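# Loop the blue air tube and plug its end into its coupling

## Task

Curve the blue air tube around so its loose end comes back to the coupling fitted on its opposite end, and push that loose end deep into the coupling so it stays seated once the robot lets go.

## Robot and tools

Robot: two six-joint arms, left_arm and right_arm, each with a parallel two-finger gripper. Calibrated bases in the scene frame: left_arm at (-0.003, +0.288, +0.025) m, quat_wxyz (+1.000, 0, 0, -0.026); right_arm at (+0.031, -0.345, +0.026) m, quat_wxyz (+1.000, 0, 0, -0.001). Scene frame: origin at table-top height midway between the nominal bases, +z up, +x out across the table, left_arm on the +y side. Arm names do not match image sides. Each gripper's fingers point along its own +z and close along its y axis. end_effector_position is the spot between the finger pads, just under 1 cm behind the tips. Reported hand poses can be a few centimetres off, more when the arm is stretched out.

Joint order per arm, everywhere: waist (joint1), shoulder (joint2), elbow (joint3), wrist pitch (joint4), wrist yaw (joint5), wrist roll (joint6). Stated ranges in rad: waist -2.618 to 3.054, shoulder 0.000 to 3.142, elbow 0.000 to 3.142, wrist pitch -1.571 to 1.571, wrist yaw -1.571 to 1.571, wrist roll -2.094 to 2.094. Real limits may sit up to 0.059 rad either side of these.

Row layout (used by execute_actions and move): one flat list of 14 numbers, each in [-1, 1], always covering both arms: left_arm's six joint values then its opening, then right_arm's six joint values then its opening. The joint values are offsets, not poses: they are measured from the Joint targets shown when the action or move begins (not from the previous row), scaled so 1.0 equals 2.224 rad for waist, shoulder and elbow, and 8.485 rad for the three wrist joints. Sending the same offset again moves further. Zeros for an arm's joints re-command its current Joint targets. The opening is absolute: +1 fully open (about 87 mm between pads), +0.5 about 69 mm, 0 about 43 mm, -0.5 about 18 mm, -1 shut. To leave a gripper unchanged, resend its current command; 0 is a real command, not 'no change'.

execute_actions(actions, cameras): actions is a list of actions; each action is a list of up to 15 rows, one row per 1/30 s control step, and if fewer than 15 are given the last row is held for the remaining steps. An action asking any joint more than 0.059 rad beyond its range is rejected for both arms; a malformed action, or a first action failing that check, rejects the whole call. An empty actions list just reports state and images. cameras selects images: omitted, null or ["all"] for all, [] for none; an unknown name invalidates the call. Cameras: cam_high, cam_low, cam_table, cam_left_wrist, cam_right_wrist, all 672x504.

move(target, speed, blend, opening_speed, blocking, cameras): target is one 14-number row or a list of up to 15 rows, each row's joint offsets counted from the same starting Joint targets. All joints move in step, so grippers travel on curves; no collision avoidance. speed is the top joint speed in rad/s of the joint with furthest to go, 0.01 to 12.57, default 0.5, one number or one per target. blend (rad) rounds corners between listed targets. opening_speed (at least 0.2 per second on the -1..+1 scale) makes finger changes gradual. Paths take at least 0.5 s and the whole list must fit in 10 s. blocking=false returns after about 0.5 s while the move continues. The result adds a move: line such as done, off_target (resting over 0.035 rad from target), moving, held or fault, plus limits=held if steps were withheld. done/off_target say nothing about contact.

wait(seconds 0 to 10) lets time pass holding commands. stop brakes a running move. zoom_image(camera, region [x0, y0, x1, y1] pixels, up to 504x504) enlarges part of a camera's latest image. read_manual gives licence texts only. finished_scene(scene) ends the current scene, giving its number; irreversible.

Results: Joint positions and Joint velocities per arm (rad, rad/s) with a final gripper value 0 closed to 1 open; Joint targets (base for the next offsets); grip_measured on the command scale; Joint torques (offset, noisy, joints 1 to 3 wrap at ±28 N m); step readings for action calls; 'within noise' means an arm is still; 'joint sent to its limit' means a joint hit its end; 'joint command not followed' means the clearance check altered targets; Tool commands shows current commands; MOTOR HOT warns of heating.

Motion limits: targets stay within 0.339 rad (big joints) or 2.2 rad (wrist) of measured angles per step, and targets putting a gripper over 200 mm from its measured spot are scaled back, so large moves need several actions. Friction and weight may leave joints short, especially at long reach.

Gripping: close to roughly 0.04 below the grip_measured value at first contact for a firm grip; less for lighter. Pad force is about 20 N.

Avoid: knocking the tube or anything off the table, releasing parts while moving, fast impacts, pressing hard or pushing toward unreachable poses (heats motors; 90 °C folds the arm permanently), and arm-to-arm contact including gripping the other arm's fingers. If an arm is stalled against something, command its targets back past its measured positions. The tube may occasionally get nudged by outside disturbances; recheck its position.

Each tool is called after "Emit:" as name(argument=value, ...) on one line, values as JSON.

## Session

Emit:
execute_actions(actions=[])

Scene clock: 0.00 s.
left_arm: end_effector_position=(+0.3704, +0.3141, +0.0610) grip_measured=+0.962 end_effector_quat_wxyz=(+0.569, -0.069, +0.818, +0.043) | right_arm: end_effector_position=(+0.4031, -0.3676, +0.0550) grip_measured=+1.000 end_effector_quat_wxyz=(+0.546, +0.042, +0.836, -0.031)
Joint positions: left_arm=[0.064 1.586 0.325 0.901 -0.138 -0.06 0.981] | right_arm=[-0.03 1.579 0.352 0.813 0.068 0.024 1]
Joint velocities: within noise
Joint torques (N m): no reading
Motor temperatures (°C): left_arm=[30 29 31 35 33 29 29] | right_arm=[27 34 33 35 28 27 30]
Heat: left arm: 35 °C; right arm: 35 °C.
Joint targets: left_arm=[0.064 1.583 0.329 0.894 -0.138 -0.060] | right_arm=[-0.030 1.572 0.358 0.814 0.068 0.024]
Tool commands: left_gripper/opening=+1.0 right_gripper/opening=+1.0

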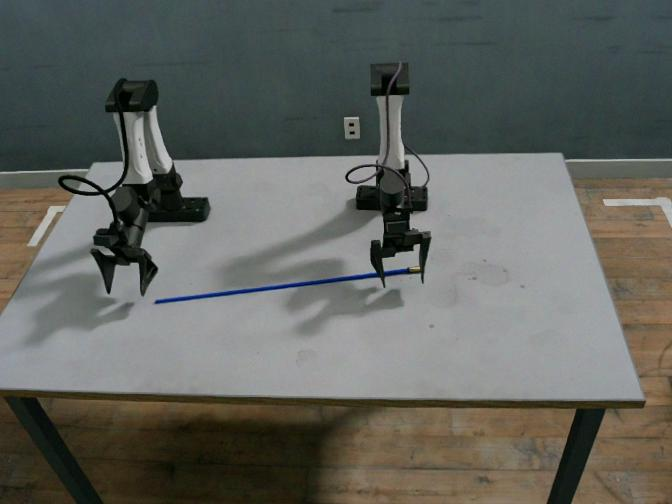

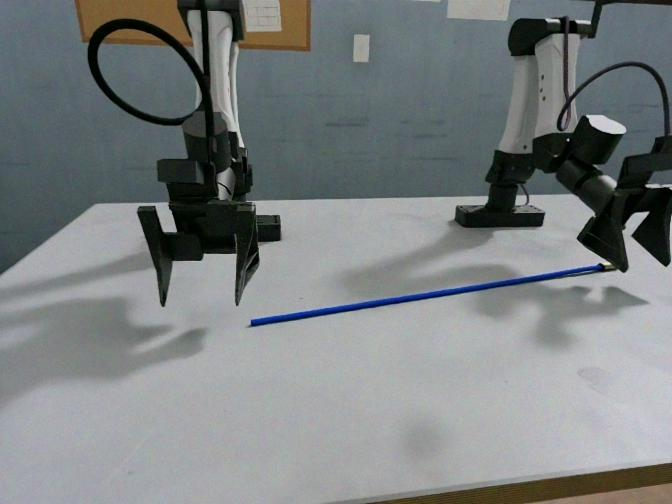

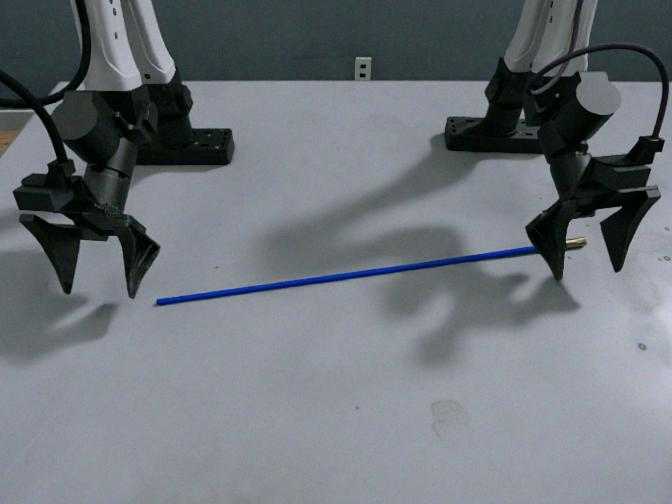

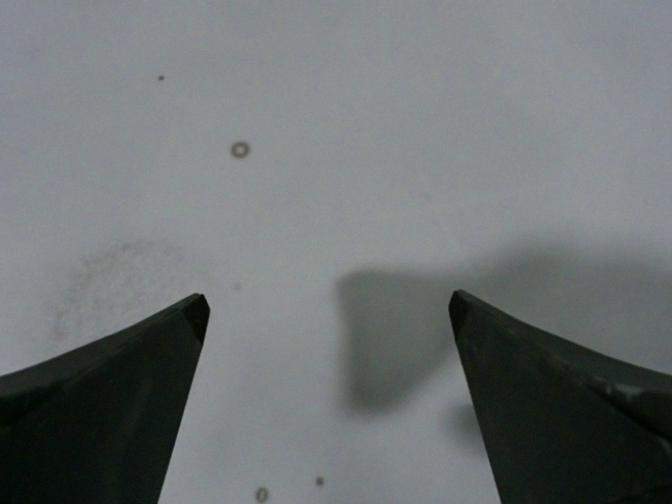

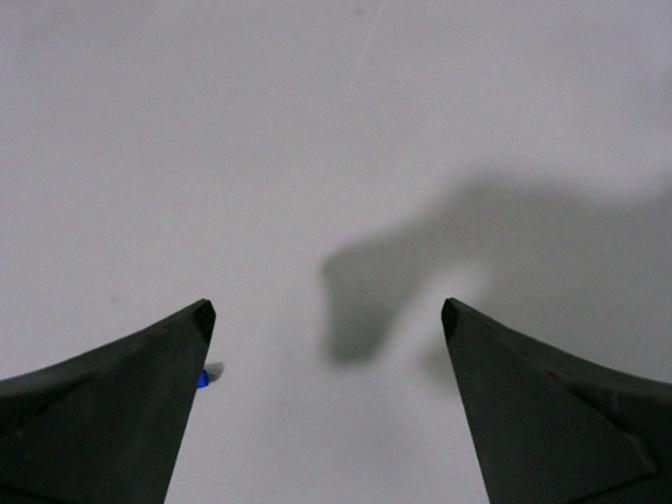

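Emit:
zoom_image(camera="cam_high", region=[360, 220, 460, 300])

Emit:
zoom_image(camera="cam_table", region=[520, 200, 640, 290])

Emit:
zoom_image(camera="cam_table", region=[20, 220, 200, 355])

Scaled by 5.040.

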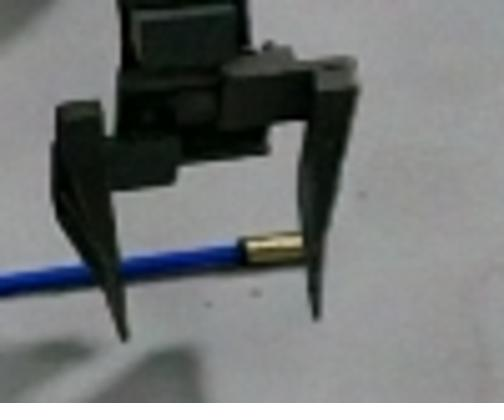

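Scaled by 4.200.

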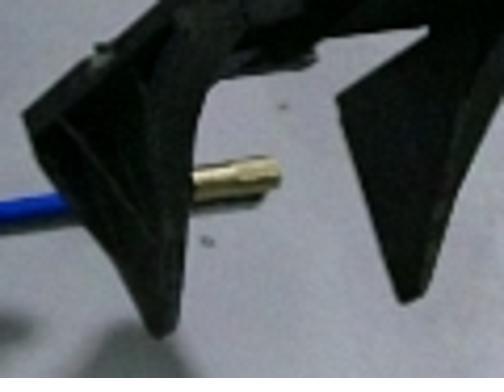

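Scaled by 2.800.

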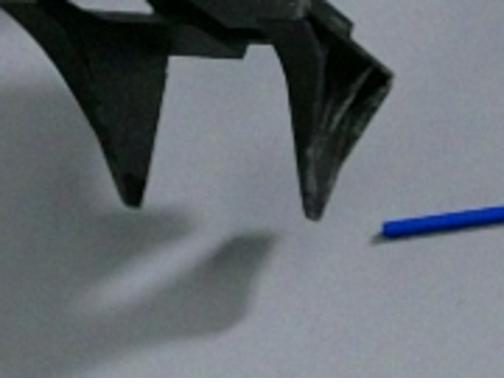

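Emit:
move(target=[[-0.03,0.03,0.3,-0.05,0,0.05,1,0.08,0.08,0.35,-0.05,0,-0.05,1],[-0.0562,0.0472,0.447,-0.2475,0.01626,0.161,1,0.1641,0.1547,0.5598,-0.2441,-0.008,-0.1664,1]], speed=1.2, blend=[0.2,0])

Scene clock: 134.87 s.
left_arm: end_effector_position=(+0.2871, +0.3006, +0.1183) grip_measured=+0.962 end_effector_quat_wxyz=(-0.004, +0.644, +0.765, +0.008) | right_arm: end_effector_position=(+0.3763, -0.2721, +0.1195) grip_measured=+1.000 end_effector_quat_wxyz=(+0.001, +0.753, -0.658, +0.007)
Joint positions: left_arm=[-0.054 1.676 1.302 -1.194 -0.018 1.293 0.981] | right_arm=[0.332 1.901 1.578 -1.243 0.013 -1.375 1]
Joint velocities: within noise
Joint torques (N m): left_arm=[-0.49 -4.9 6.8 0.11 0.26 0.22] | right_arm=[0.66 -8.64 7.25 0.19 -0.33 -0.28]
Motor temperatures (°C): left_arm=[29 31 33 43 32 29 28] | right_arm=[27 41 36 40 28 27 30]
Heat: left arm: 43 °C; right arm: 41 °C.
Joint targets: left_arm=[-0.061 1.688 1.323 -1.206 0.000 1.306] | right_arm=[0.335 1.917 1.603 -1.257 0.000 -1.388]
move: done

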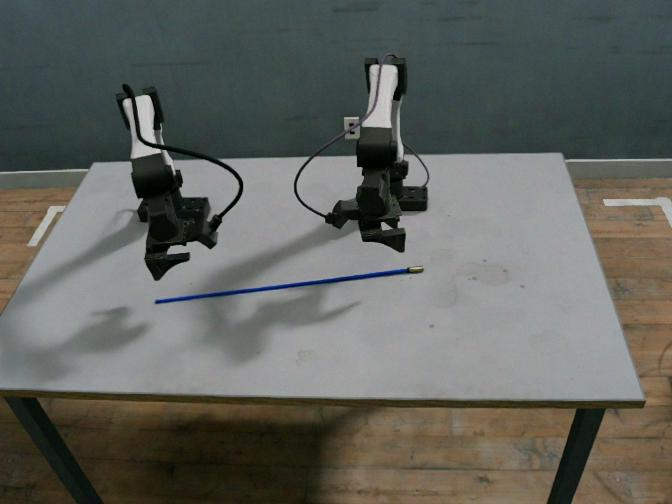

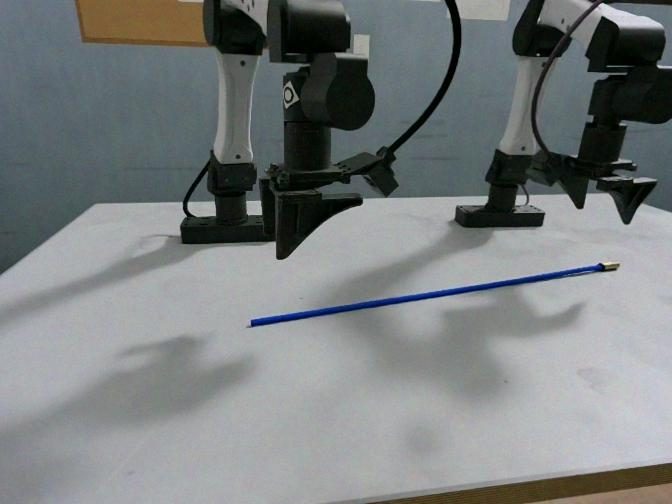

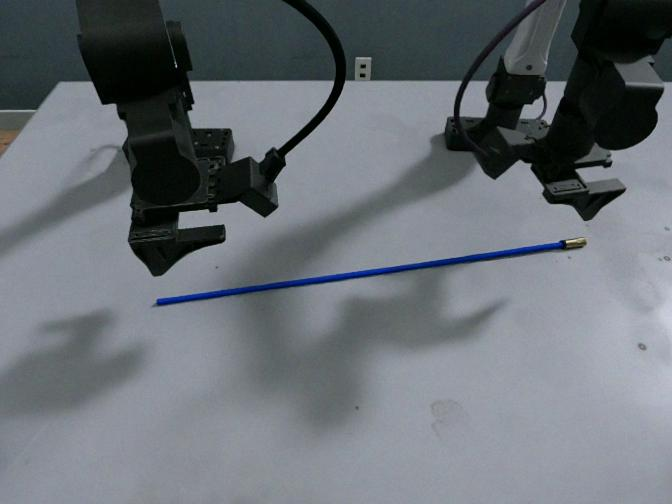

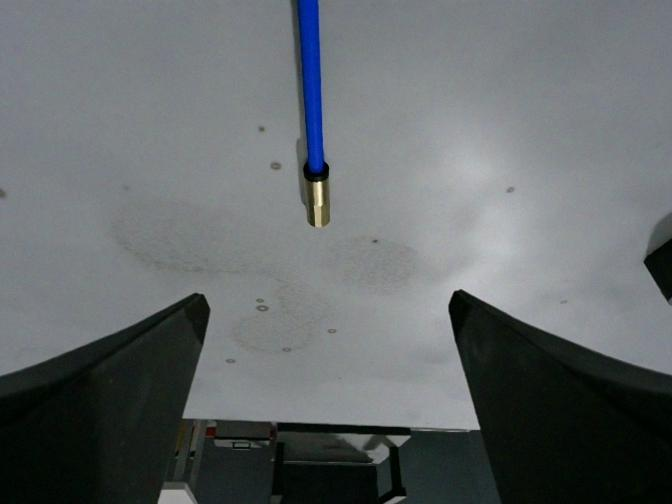

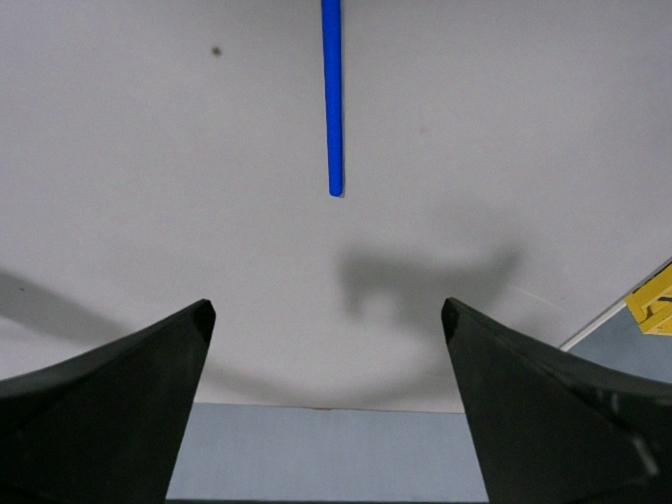

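Emit:
move(target=[0.0913,-0.0063,-0.1367,0.0342,0,0.024,1,-0.0045,0.0153,-0.1061,0.0319,0,-0.0014,1], speed=0.8)

Scene clock: 166.47 s.
left_arm: end_effector_position=(+0.2670, +0.3547, +0.0516) grip_measured=+0.962 end_effector_quat_wxyz=(-0.006, +0.648, +0.761, +0.002) | right_arm: end_effector_position=(+0.3730, -0.2732, +0.0545) grip_measured=+1.000 end_effector_quat_wxyz=(+0.004, +0.757, -0.654, +0.005)
Joint positions: left_arm=[0.137 1.676 1.028 -0.928 -0.012 1.496 0.981] | right_arm=[0.332 1.945 1.374 -1.002 0.013 -1.387 1]
Joint velocities: within noise
Joint torques (N m): left_arm=[0.51 -5.3 4.18 0.35 0.16 0.27] | right_arm=[-0.14 -9.69 4.56 0.45 -0.33 -0.29]
Motor temperatures (°C): left_arm=[29 32 35 38 32 29 28] | right_arm=[27 44 39 37 27 27 29]
Heat: left arm: 38 °C; right arm: 44 °C.
Joint targets: left_arm=[0.142 1.674 1.019 -0.916 0.000 1.510] | right_arm=[0.325 1.951 1.367 -0.987 0.000 -1.400]
move: done

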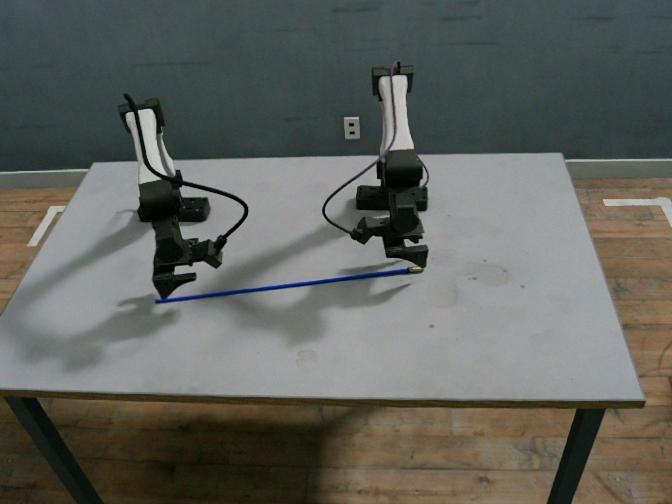

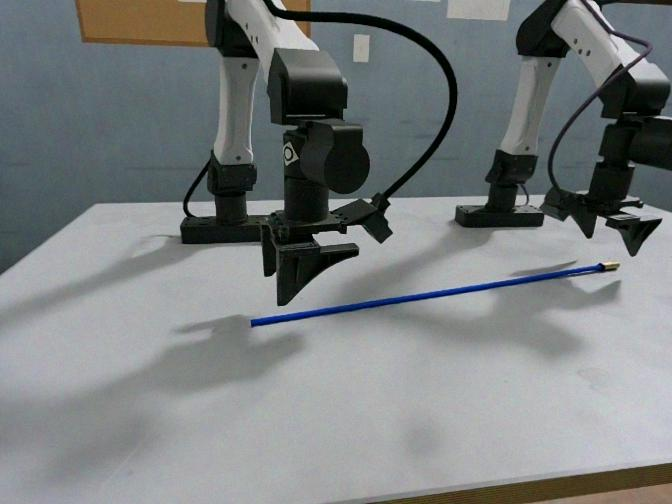

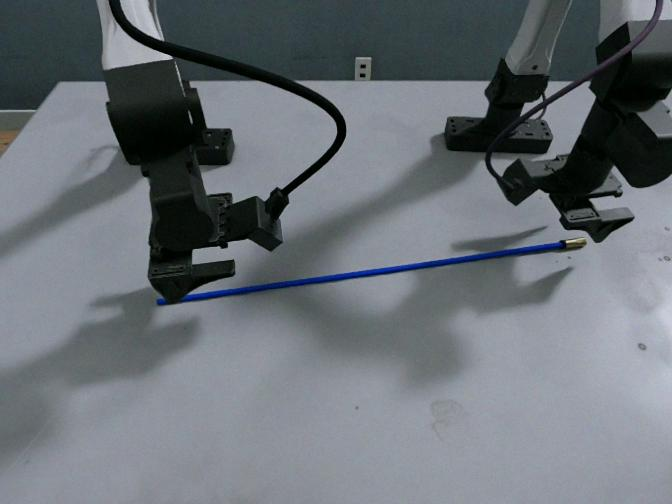

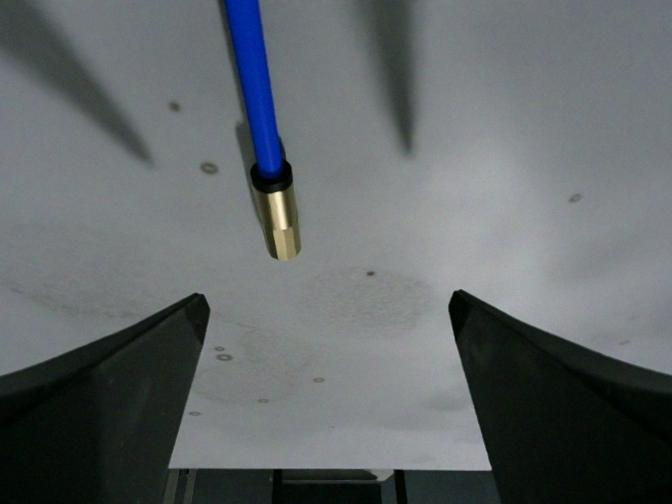

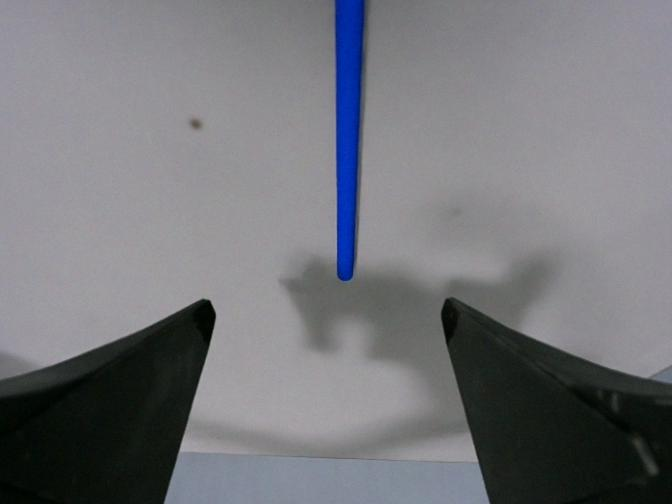

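Emit:
move(target=[-0.003,0.0643,0.009,0.0145,0,-0.0026,1,0.0031,0.0355,-0.0144,0.0131,0,0.0008,1], speed=0.4)

Emit:
zoom_image(camera="cam_low", region=[530, 180, 672, 290])

Emit:
zoom_image(camera="cam_low", region=[220, 220, 362, 350])

Scene clock: 197.80 s.
left_arm: end_effector_position=(+0.2845, +0.3562, +0.0172) grip_measured=+0.962 end_effector_quat_wxyz=(-0.008, +0.648, +0.761, +0.000) | right_arm: end_effector_position=(+0.3819, -0.2702, +0.0219) grip_measured=+1.000 end_effector_quat_wxyz=(+0.002, +0.757, -0.653, +0.006)
Joint positions: left_arm=[0.137 1.805 1.028 -0.806 -0.012 1.496 0.981] | right_arm=[0.332 2.019 1.343 -0.892 0.013 -1.387 1]
Joint velocities: within noise
Joint torques (N m): left_arm=[0.34 -4.79 5.46 0.29 0.21 -0.02] | right_arm=[0.42 -9.8 4.33 0.46 -0.33 -0.21]
Motor temperatures (°C): left_arm=[29 32 34 36 32 29 28] | right_arm=[27 50 37 36 27 27 29]
Heat: left arm: 36 °C; right arm: 50 °C.
Joint targets: left_arm=[0.135 1.817 1.039 -0.792 0.000 1.488] | right_arm=[0.331 2.030 1.335 -0.876 0.000 -1.393]
move: done

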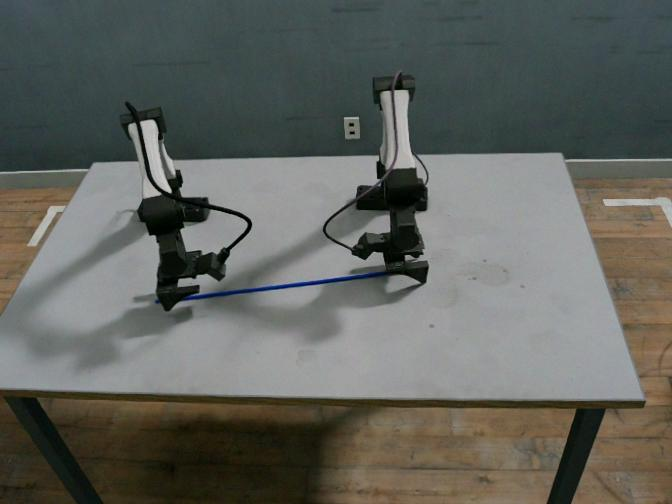

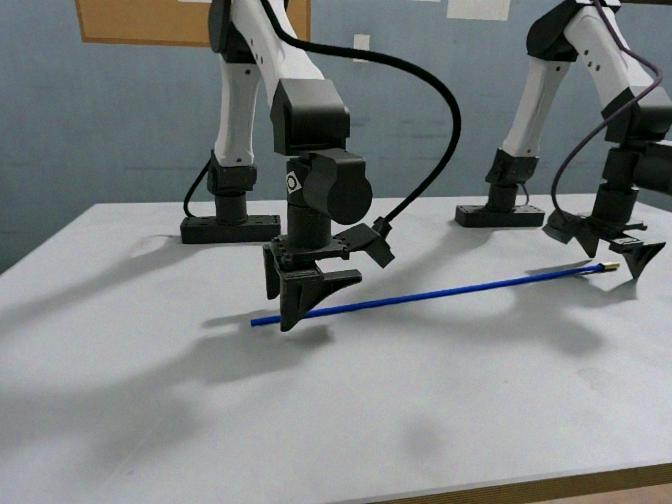

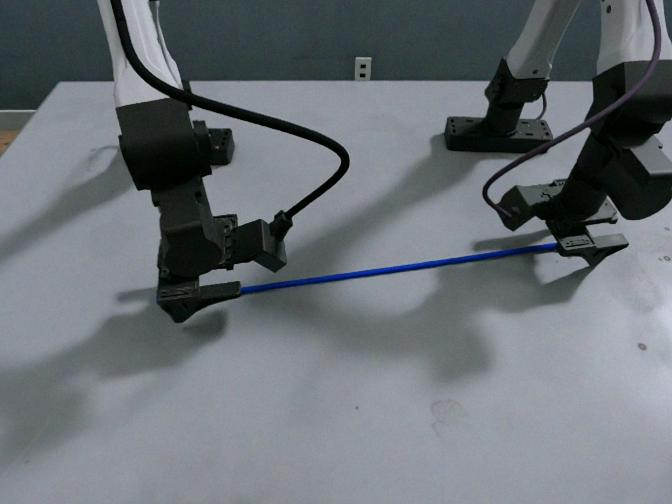

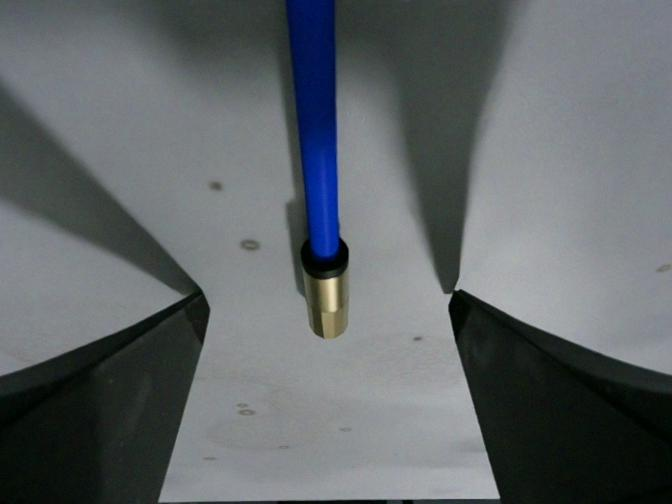

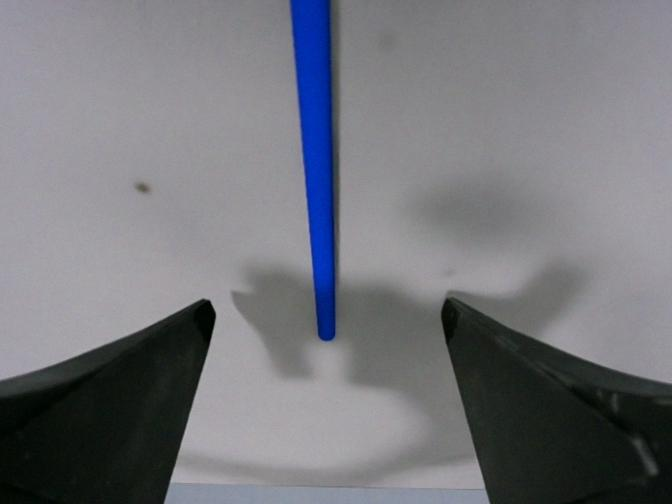

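Scaled by 3.549.

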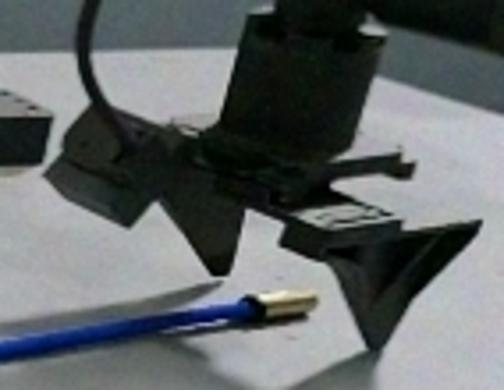

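Scaled by 3.549.

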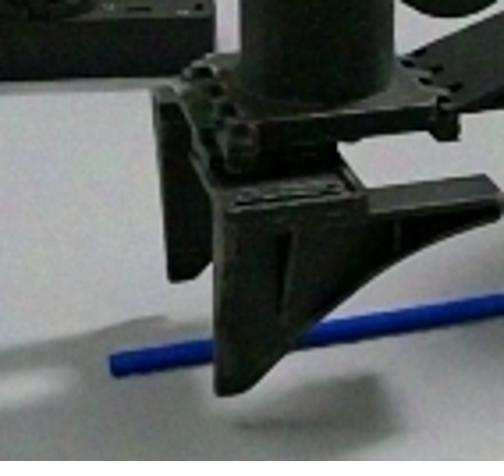

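Emit:
move(target=[0.018,0.0056,-0.005,0.0026,0,0.0047,1,0,0.009,-0.0081,0.0045,0,0,1], speed=0.2)

Emit:
zoom_image(camera="cam_low", region=[530, 180, 672, 290])

Emit:
zoom_image(camera="cam_low", region=[220, 220, 362, 350])

Scene clock: 209.97 s.
left_arm: end_effector_position=(+0.2879, +0.3654, +0.0159) grip_measured=+0.962 end_effector_quat_wxyz=(-0.002, +0.643, +0.766, +0.006) | right_arm: end_effector_position=(+0.3834, -0.2696, +0.0125) grip_measured=+1.000 end_effector_quat_wxyz=(+0.000, +0.757, -0.653, +0.008)
Joint positions: left_arm=[0.167 1.809 1.028 -0.783 -0.012 1.512 0.981] | right_arm=[0.332 2.036 1.326 -0.853 0.013 -1.387 1]
Joint velocities: within noise
Joint torques (N m): left_arm=[0.85 -4.37 4.62 0.42 0.13 0.26] | right_arm=[0.42 -9.48 4.19 0.51 -0.32 -0.21]
Motor temperatures (°C): left_arm=[29 32 35 36 32 29 28] | right_arm=[27 49 37 35 27 27 29]
Heat: left arm: 36 °C; right arm: 49 °C.
Joint targets: left_arm=[0.175 1.829 1.028 -0.770 0.000 1.528] | right_arm=[0.331 2.050 1.317 -0.837 0.000 -1.393]
move: done

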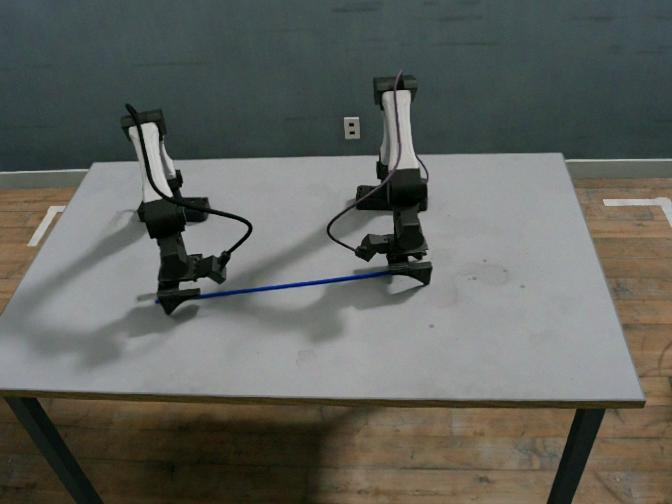

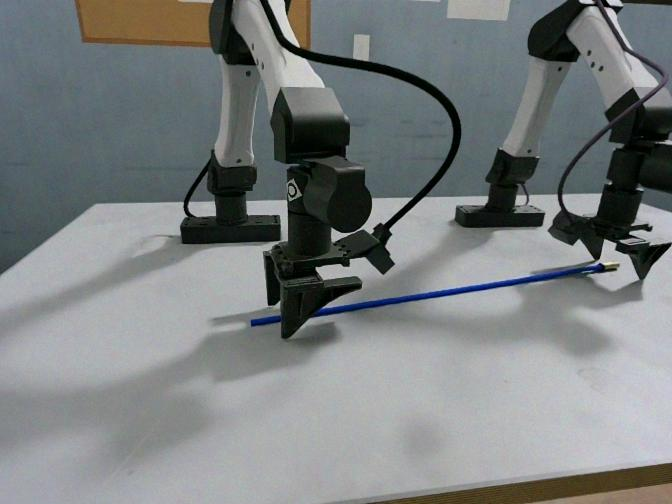

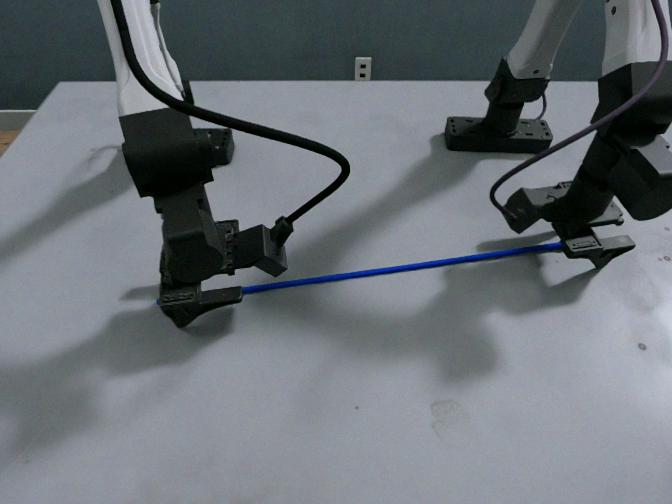

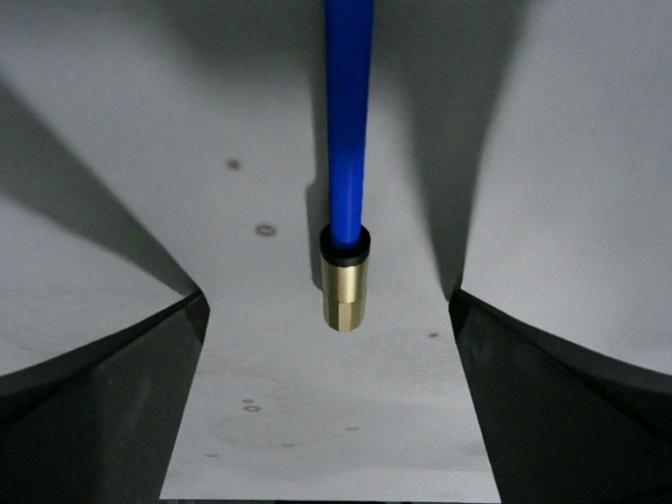

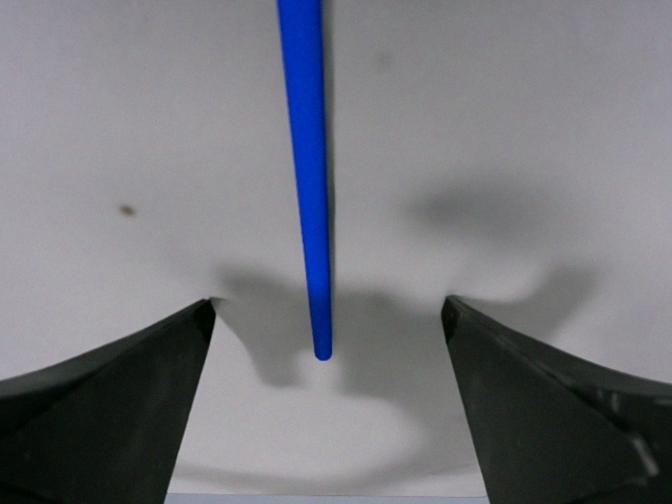

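Scaled by 3.549.

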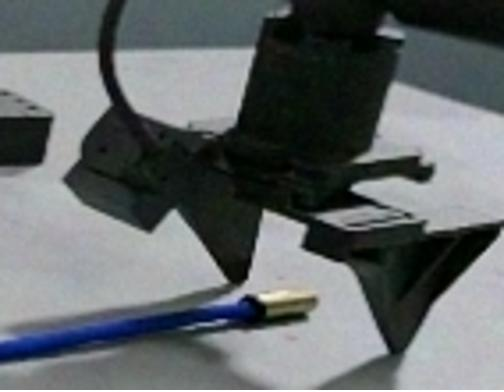

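Scaled by 3.549.

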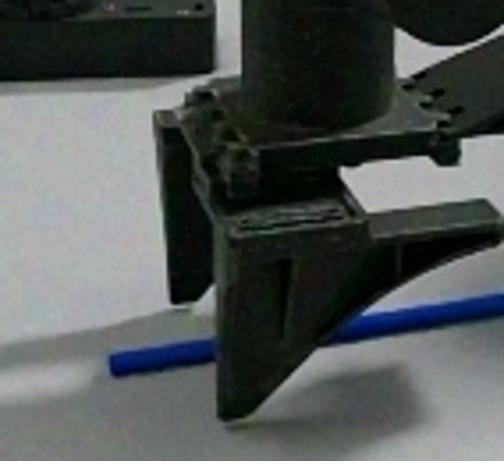

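Emit:
move(target=[0,0,0,0,0,0,-0.85,0,0,0,0,0,0,-0.85], opening_speed=0.8)

Emit:
zoom_image(camera="cam_left_wrist", region=[180, 200, 480, 420])

Scene clock: 218.43 s.
left_arm: end_effector_position=(+0.2892, +0.3656, +0.0157) grip_measured=-0.628 end_effector_quat_wxyz=(-0.001, +0.644, +0.765, +0.008) | right_arm: end_effector_position=(+0.3838, -0.2695, +0.0125) grip_measured=-0.755 end_effector_quat_wxyz=(-0.001, +0.757, -0.653, +0.008)
Joint positions: left_arm=[0.167 1.81 1.028 -0.778 -0.012 1.515 0.186] | right_arm=[0.332 2.036 1.326 -0.852 0.013 -1.387 0.123]
Joint velocities: within noise
Joint torques (N m): left_arm=[0.68 -4.52 4.56 0.37 0.16 0.13] | right_arm=[0.42 -9.51 4.12 0.48 -0.32 -0.2]
Motor temperatures (°C): left_arm=[29 32 34 35 32 29 28] | right_arm=[27 49 37 35 27 27 29]
Heat: left arm: 35 °C; right arm: 49 °C.
Joint targets: left_arm=[0.175 1.829 1.028 -0.770 0.000 1.528] | right_arm=[0.331 2.050 1.317 -0.837 0.000 -1.393]
move: done

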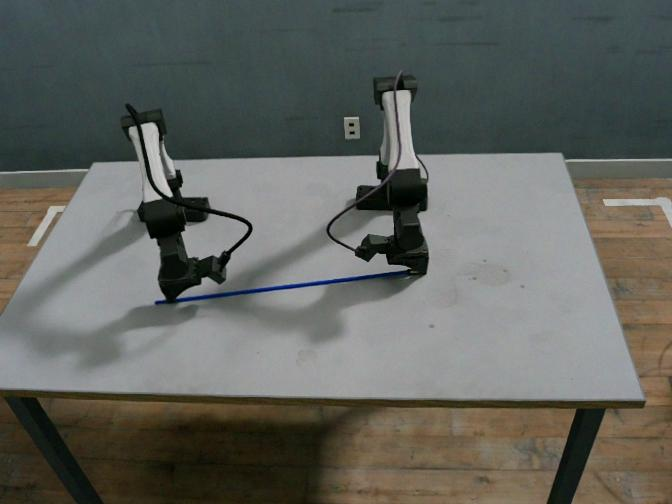

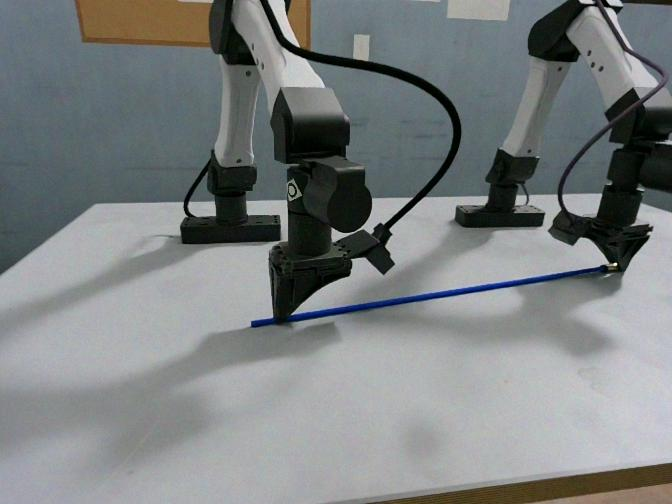

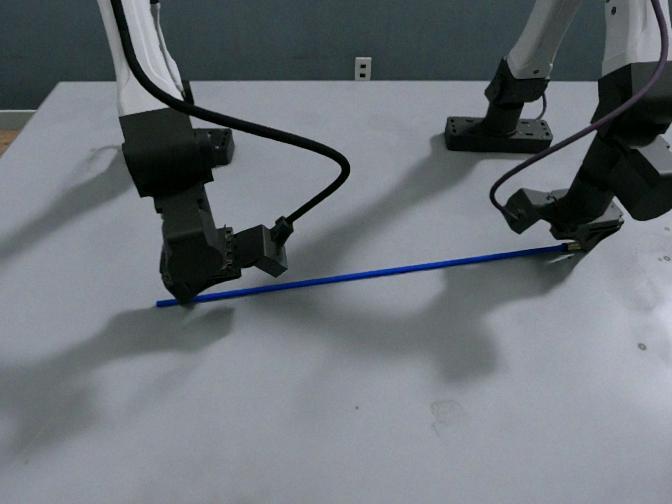

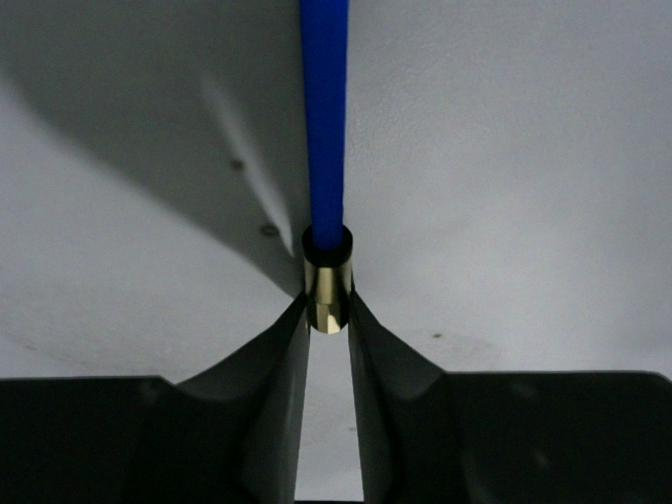

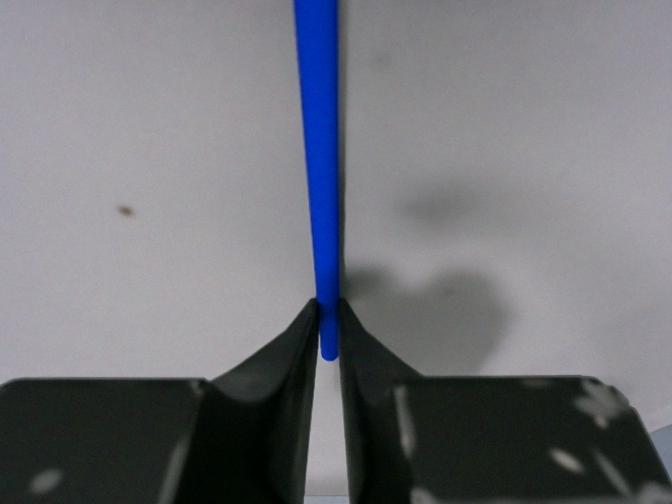

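Scaled by 1.680.

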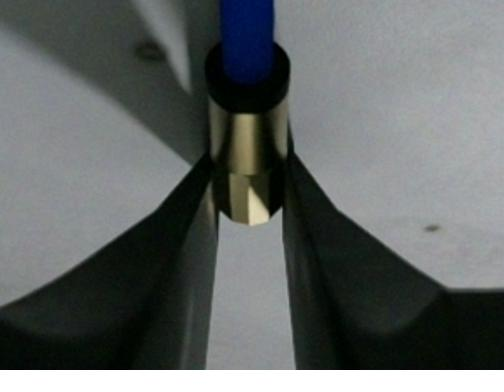

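Emit:
move(target=[[-0.0022,-0.0665,0.174,-0.0631,0,-0.0006,-0.9,0,-0.0531,0.1736,-0.0595,0,0,-1],[-0.0391,-0.1709,-0.1632,0.1831,0.0042,0.0051,-0.9,0.0144,-0.3017,-0.3215,0.1902,0.0425,-0.021,-1]], speed=0.6, blend=[0.1,0])

Scene clock: 270.30 s.
left_arm: end_effector_position=(+0.4525, +0.3473, +0.2599) grip_measured=-0.629 end_effector_quat_wxyz=(+0.485, +0.499, +0.518, +0.498) | right_arm: end_effector_position=(+0.4547, -0.2937, +0.2596) grip_measured=-0.755 end_effector_quat_wxyz=(+0.489, -0.512, +0.506, -0.493)
Joint positions: left_arm=[0.095 1.468 0.676 0.758 0.011 1.567 0.186] | right_arm=[0.358 1.402 0.613 0.752 0.355 -1.568 0.123]
Joint velocities: within noise
Joint torques (N m): left_arm=[-0.35 -5.79 4.92 2.41 0.26 0.02] | right_arm=[0.87 -7.92 5.07 1.91 -0.03 -0.1]
Motor temperatures (°C): left_arm=[29 33 34 35 32 29 29] | right_arm=[27 52 36 35 27 27 30]
Heat: left arm: 35 °C; right arm: 52 °C.
Joint targets: left_arm=[0.088 1.449 0.665 0.783 0.035 1.571] | right_arm=[0.363 1.379 0.602 0.776 0.361 -1.571]
move: done

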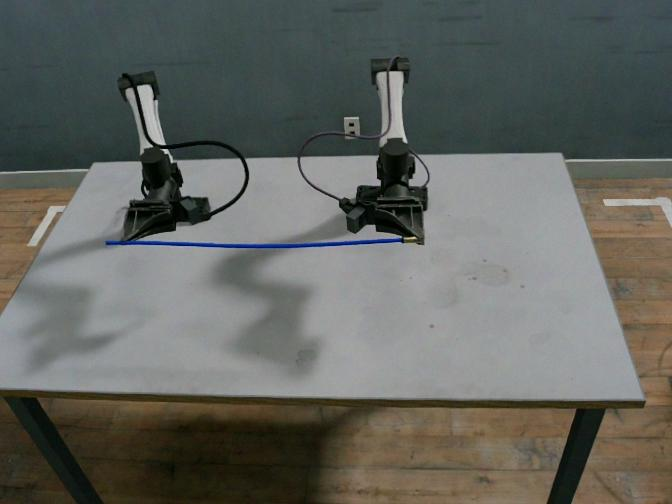

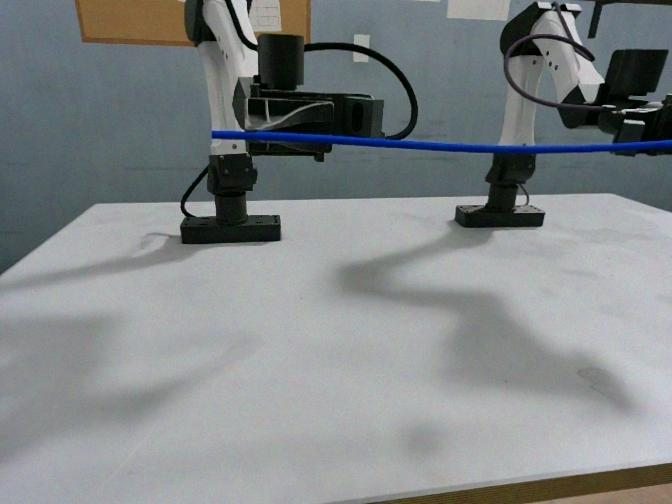

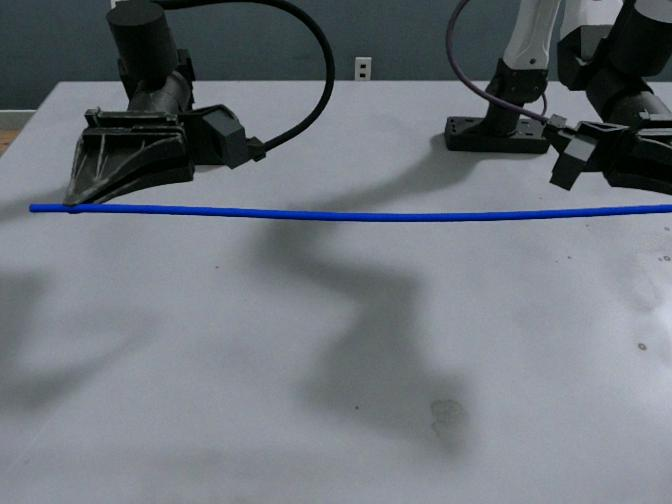

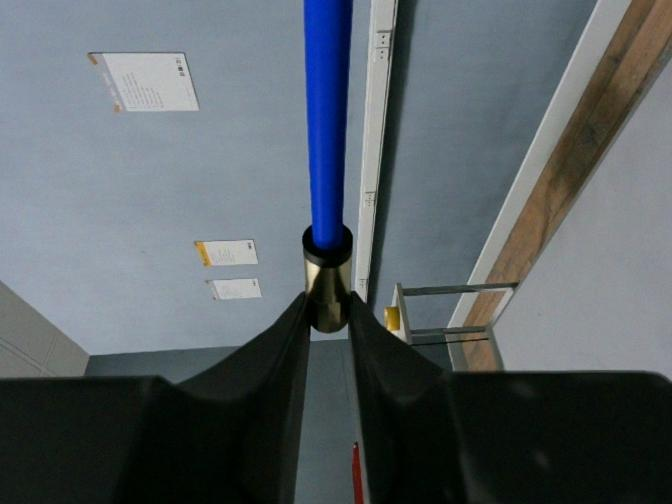

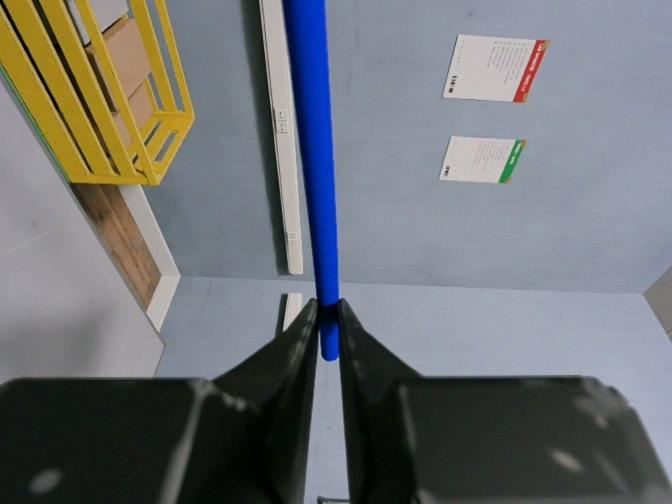

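Emit:
move(target=[[-0.0285,-0.0214,0.0246,-0.0119,-0.0074,-0.0617,-0.9,-0.012,-0.0272,0.0224,-0.0129,-0.0031,0.0617,-1],[-0.0905,-0.0261,0.0502,-0.0199,-0.0236,-0.1234,-0.9,0.0086,-0.0307,0.0495,-0.0209,0.0023,0.1234,-1],[-0.1696,-0.0061,0.0773,-0.0217,-0.0443,-0.1851,-0.9,0.0517,-0.0122,0.0734,-0.0223,0.0135,0.1851,-1]], speed=0.5, blend=[0.1,0.1,0])

Scene clock: 316.77 s.
left_arm: end_effector_position=(+0.4461, +0.1914, +0.2584) grip_measured=-0.628 end_effector_quat_wxyz=(+0.698, +0.014, +0.716, +0.006) | right_arm: end_effector_position=(+0.4459, -0.2225, +0.2609) grip_measured=-0.755 end_effector_quat_wxyz=(+0.701, -0.013, +0.713, -0.009)
Joint positions: left_arm=[-0.284 1.428 0.809 0.592 -0.324 0.021 0.186] | right_arm=[0.474 1.342 0.737 0.586 0.468 -0.023 0.122]
Joint velocities: within noise
Joint torques (N m): left_arm=[-0.1 -4.18 8.36 2.19 -0.17 -0.13] | right_arm=[0.77 -4.51 8.43 1.62 -0.03 0.07]
Motor temperatures (°C): left_arm=[29 34 35 40 32 29 29] | right_arm=[27 47 38 42 27 27 30]
Heat: left arm: 40 °C; right arm: 47 °C.
Joint targets: left_arm=[-0.289 1.435 0.837 0.599 -0.340 0.000] | right_arm=[0.479 1.352 0.765 0.587 0.475 -0.001]
move: done

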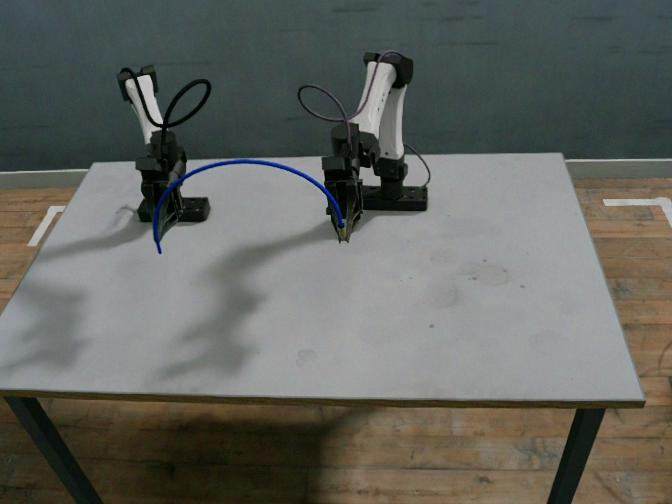

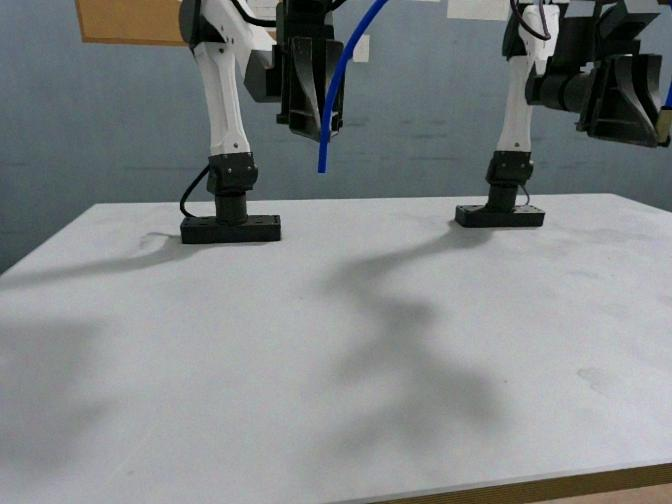

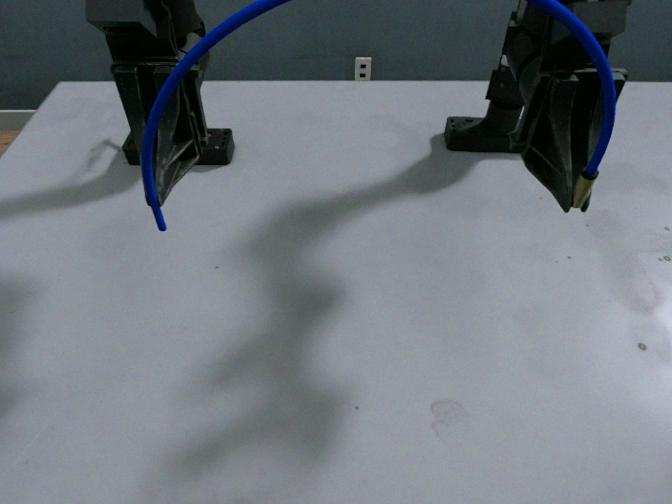

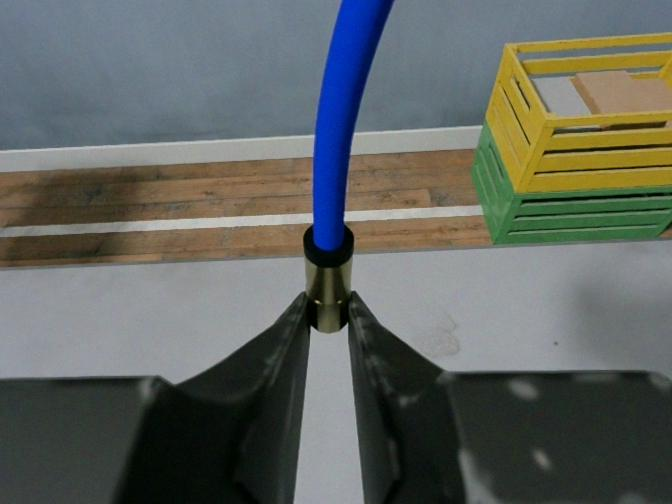

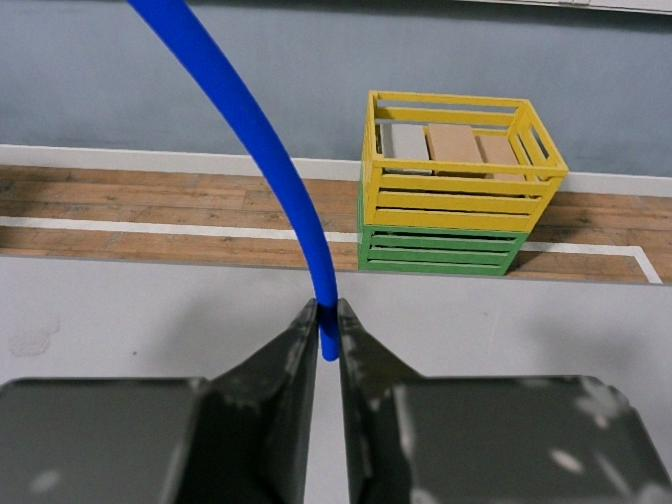

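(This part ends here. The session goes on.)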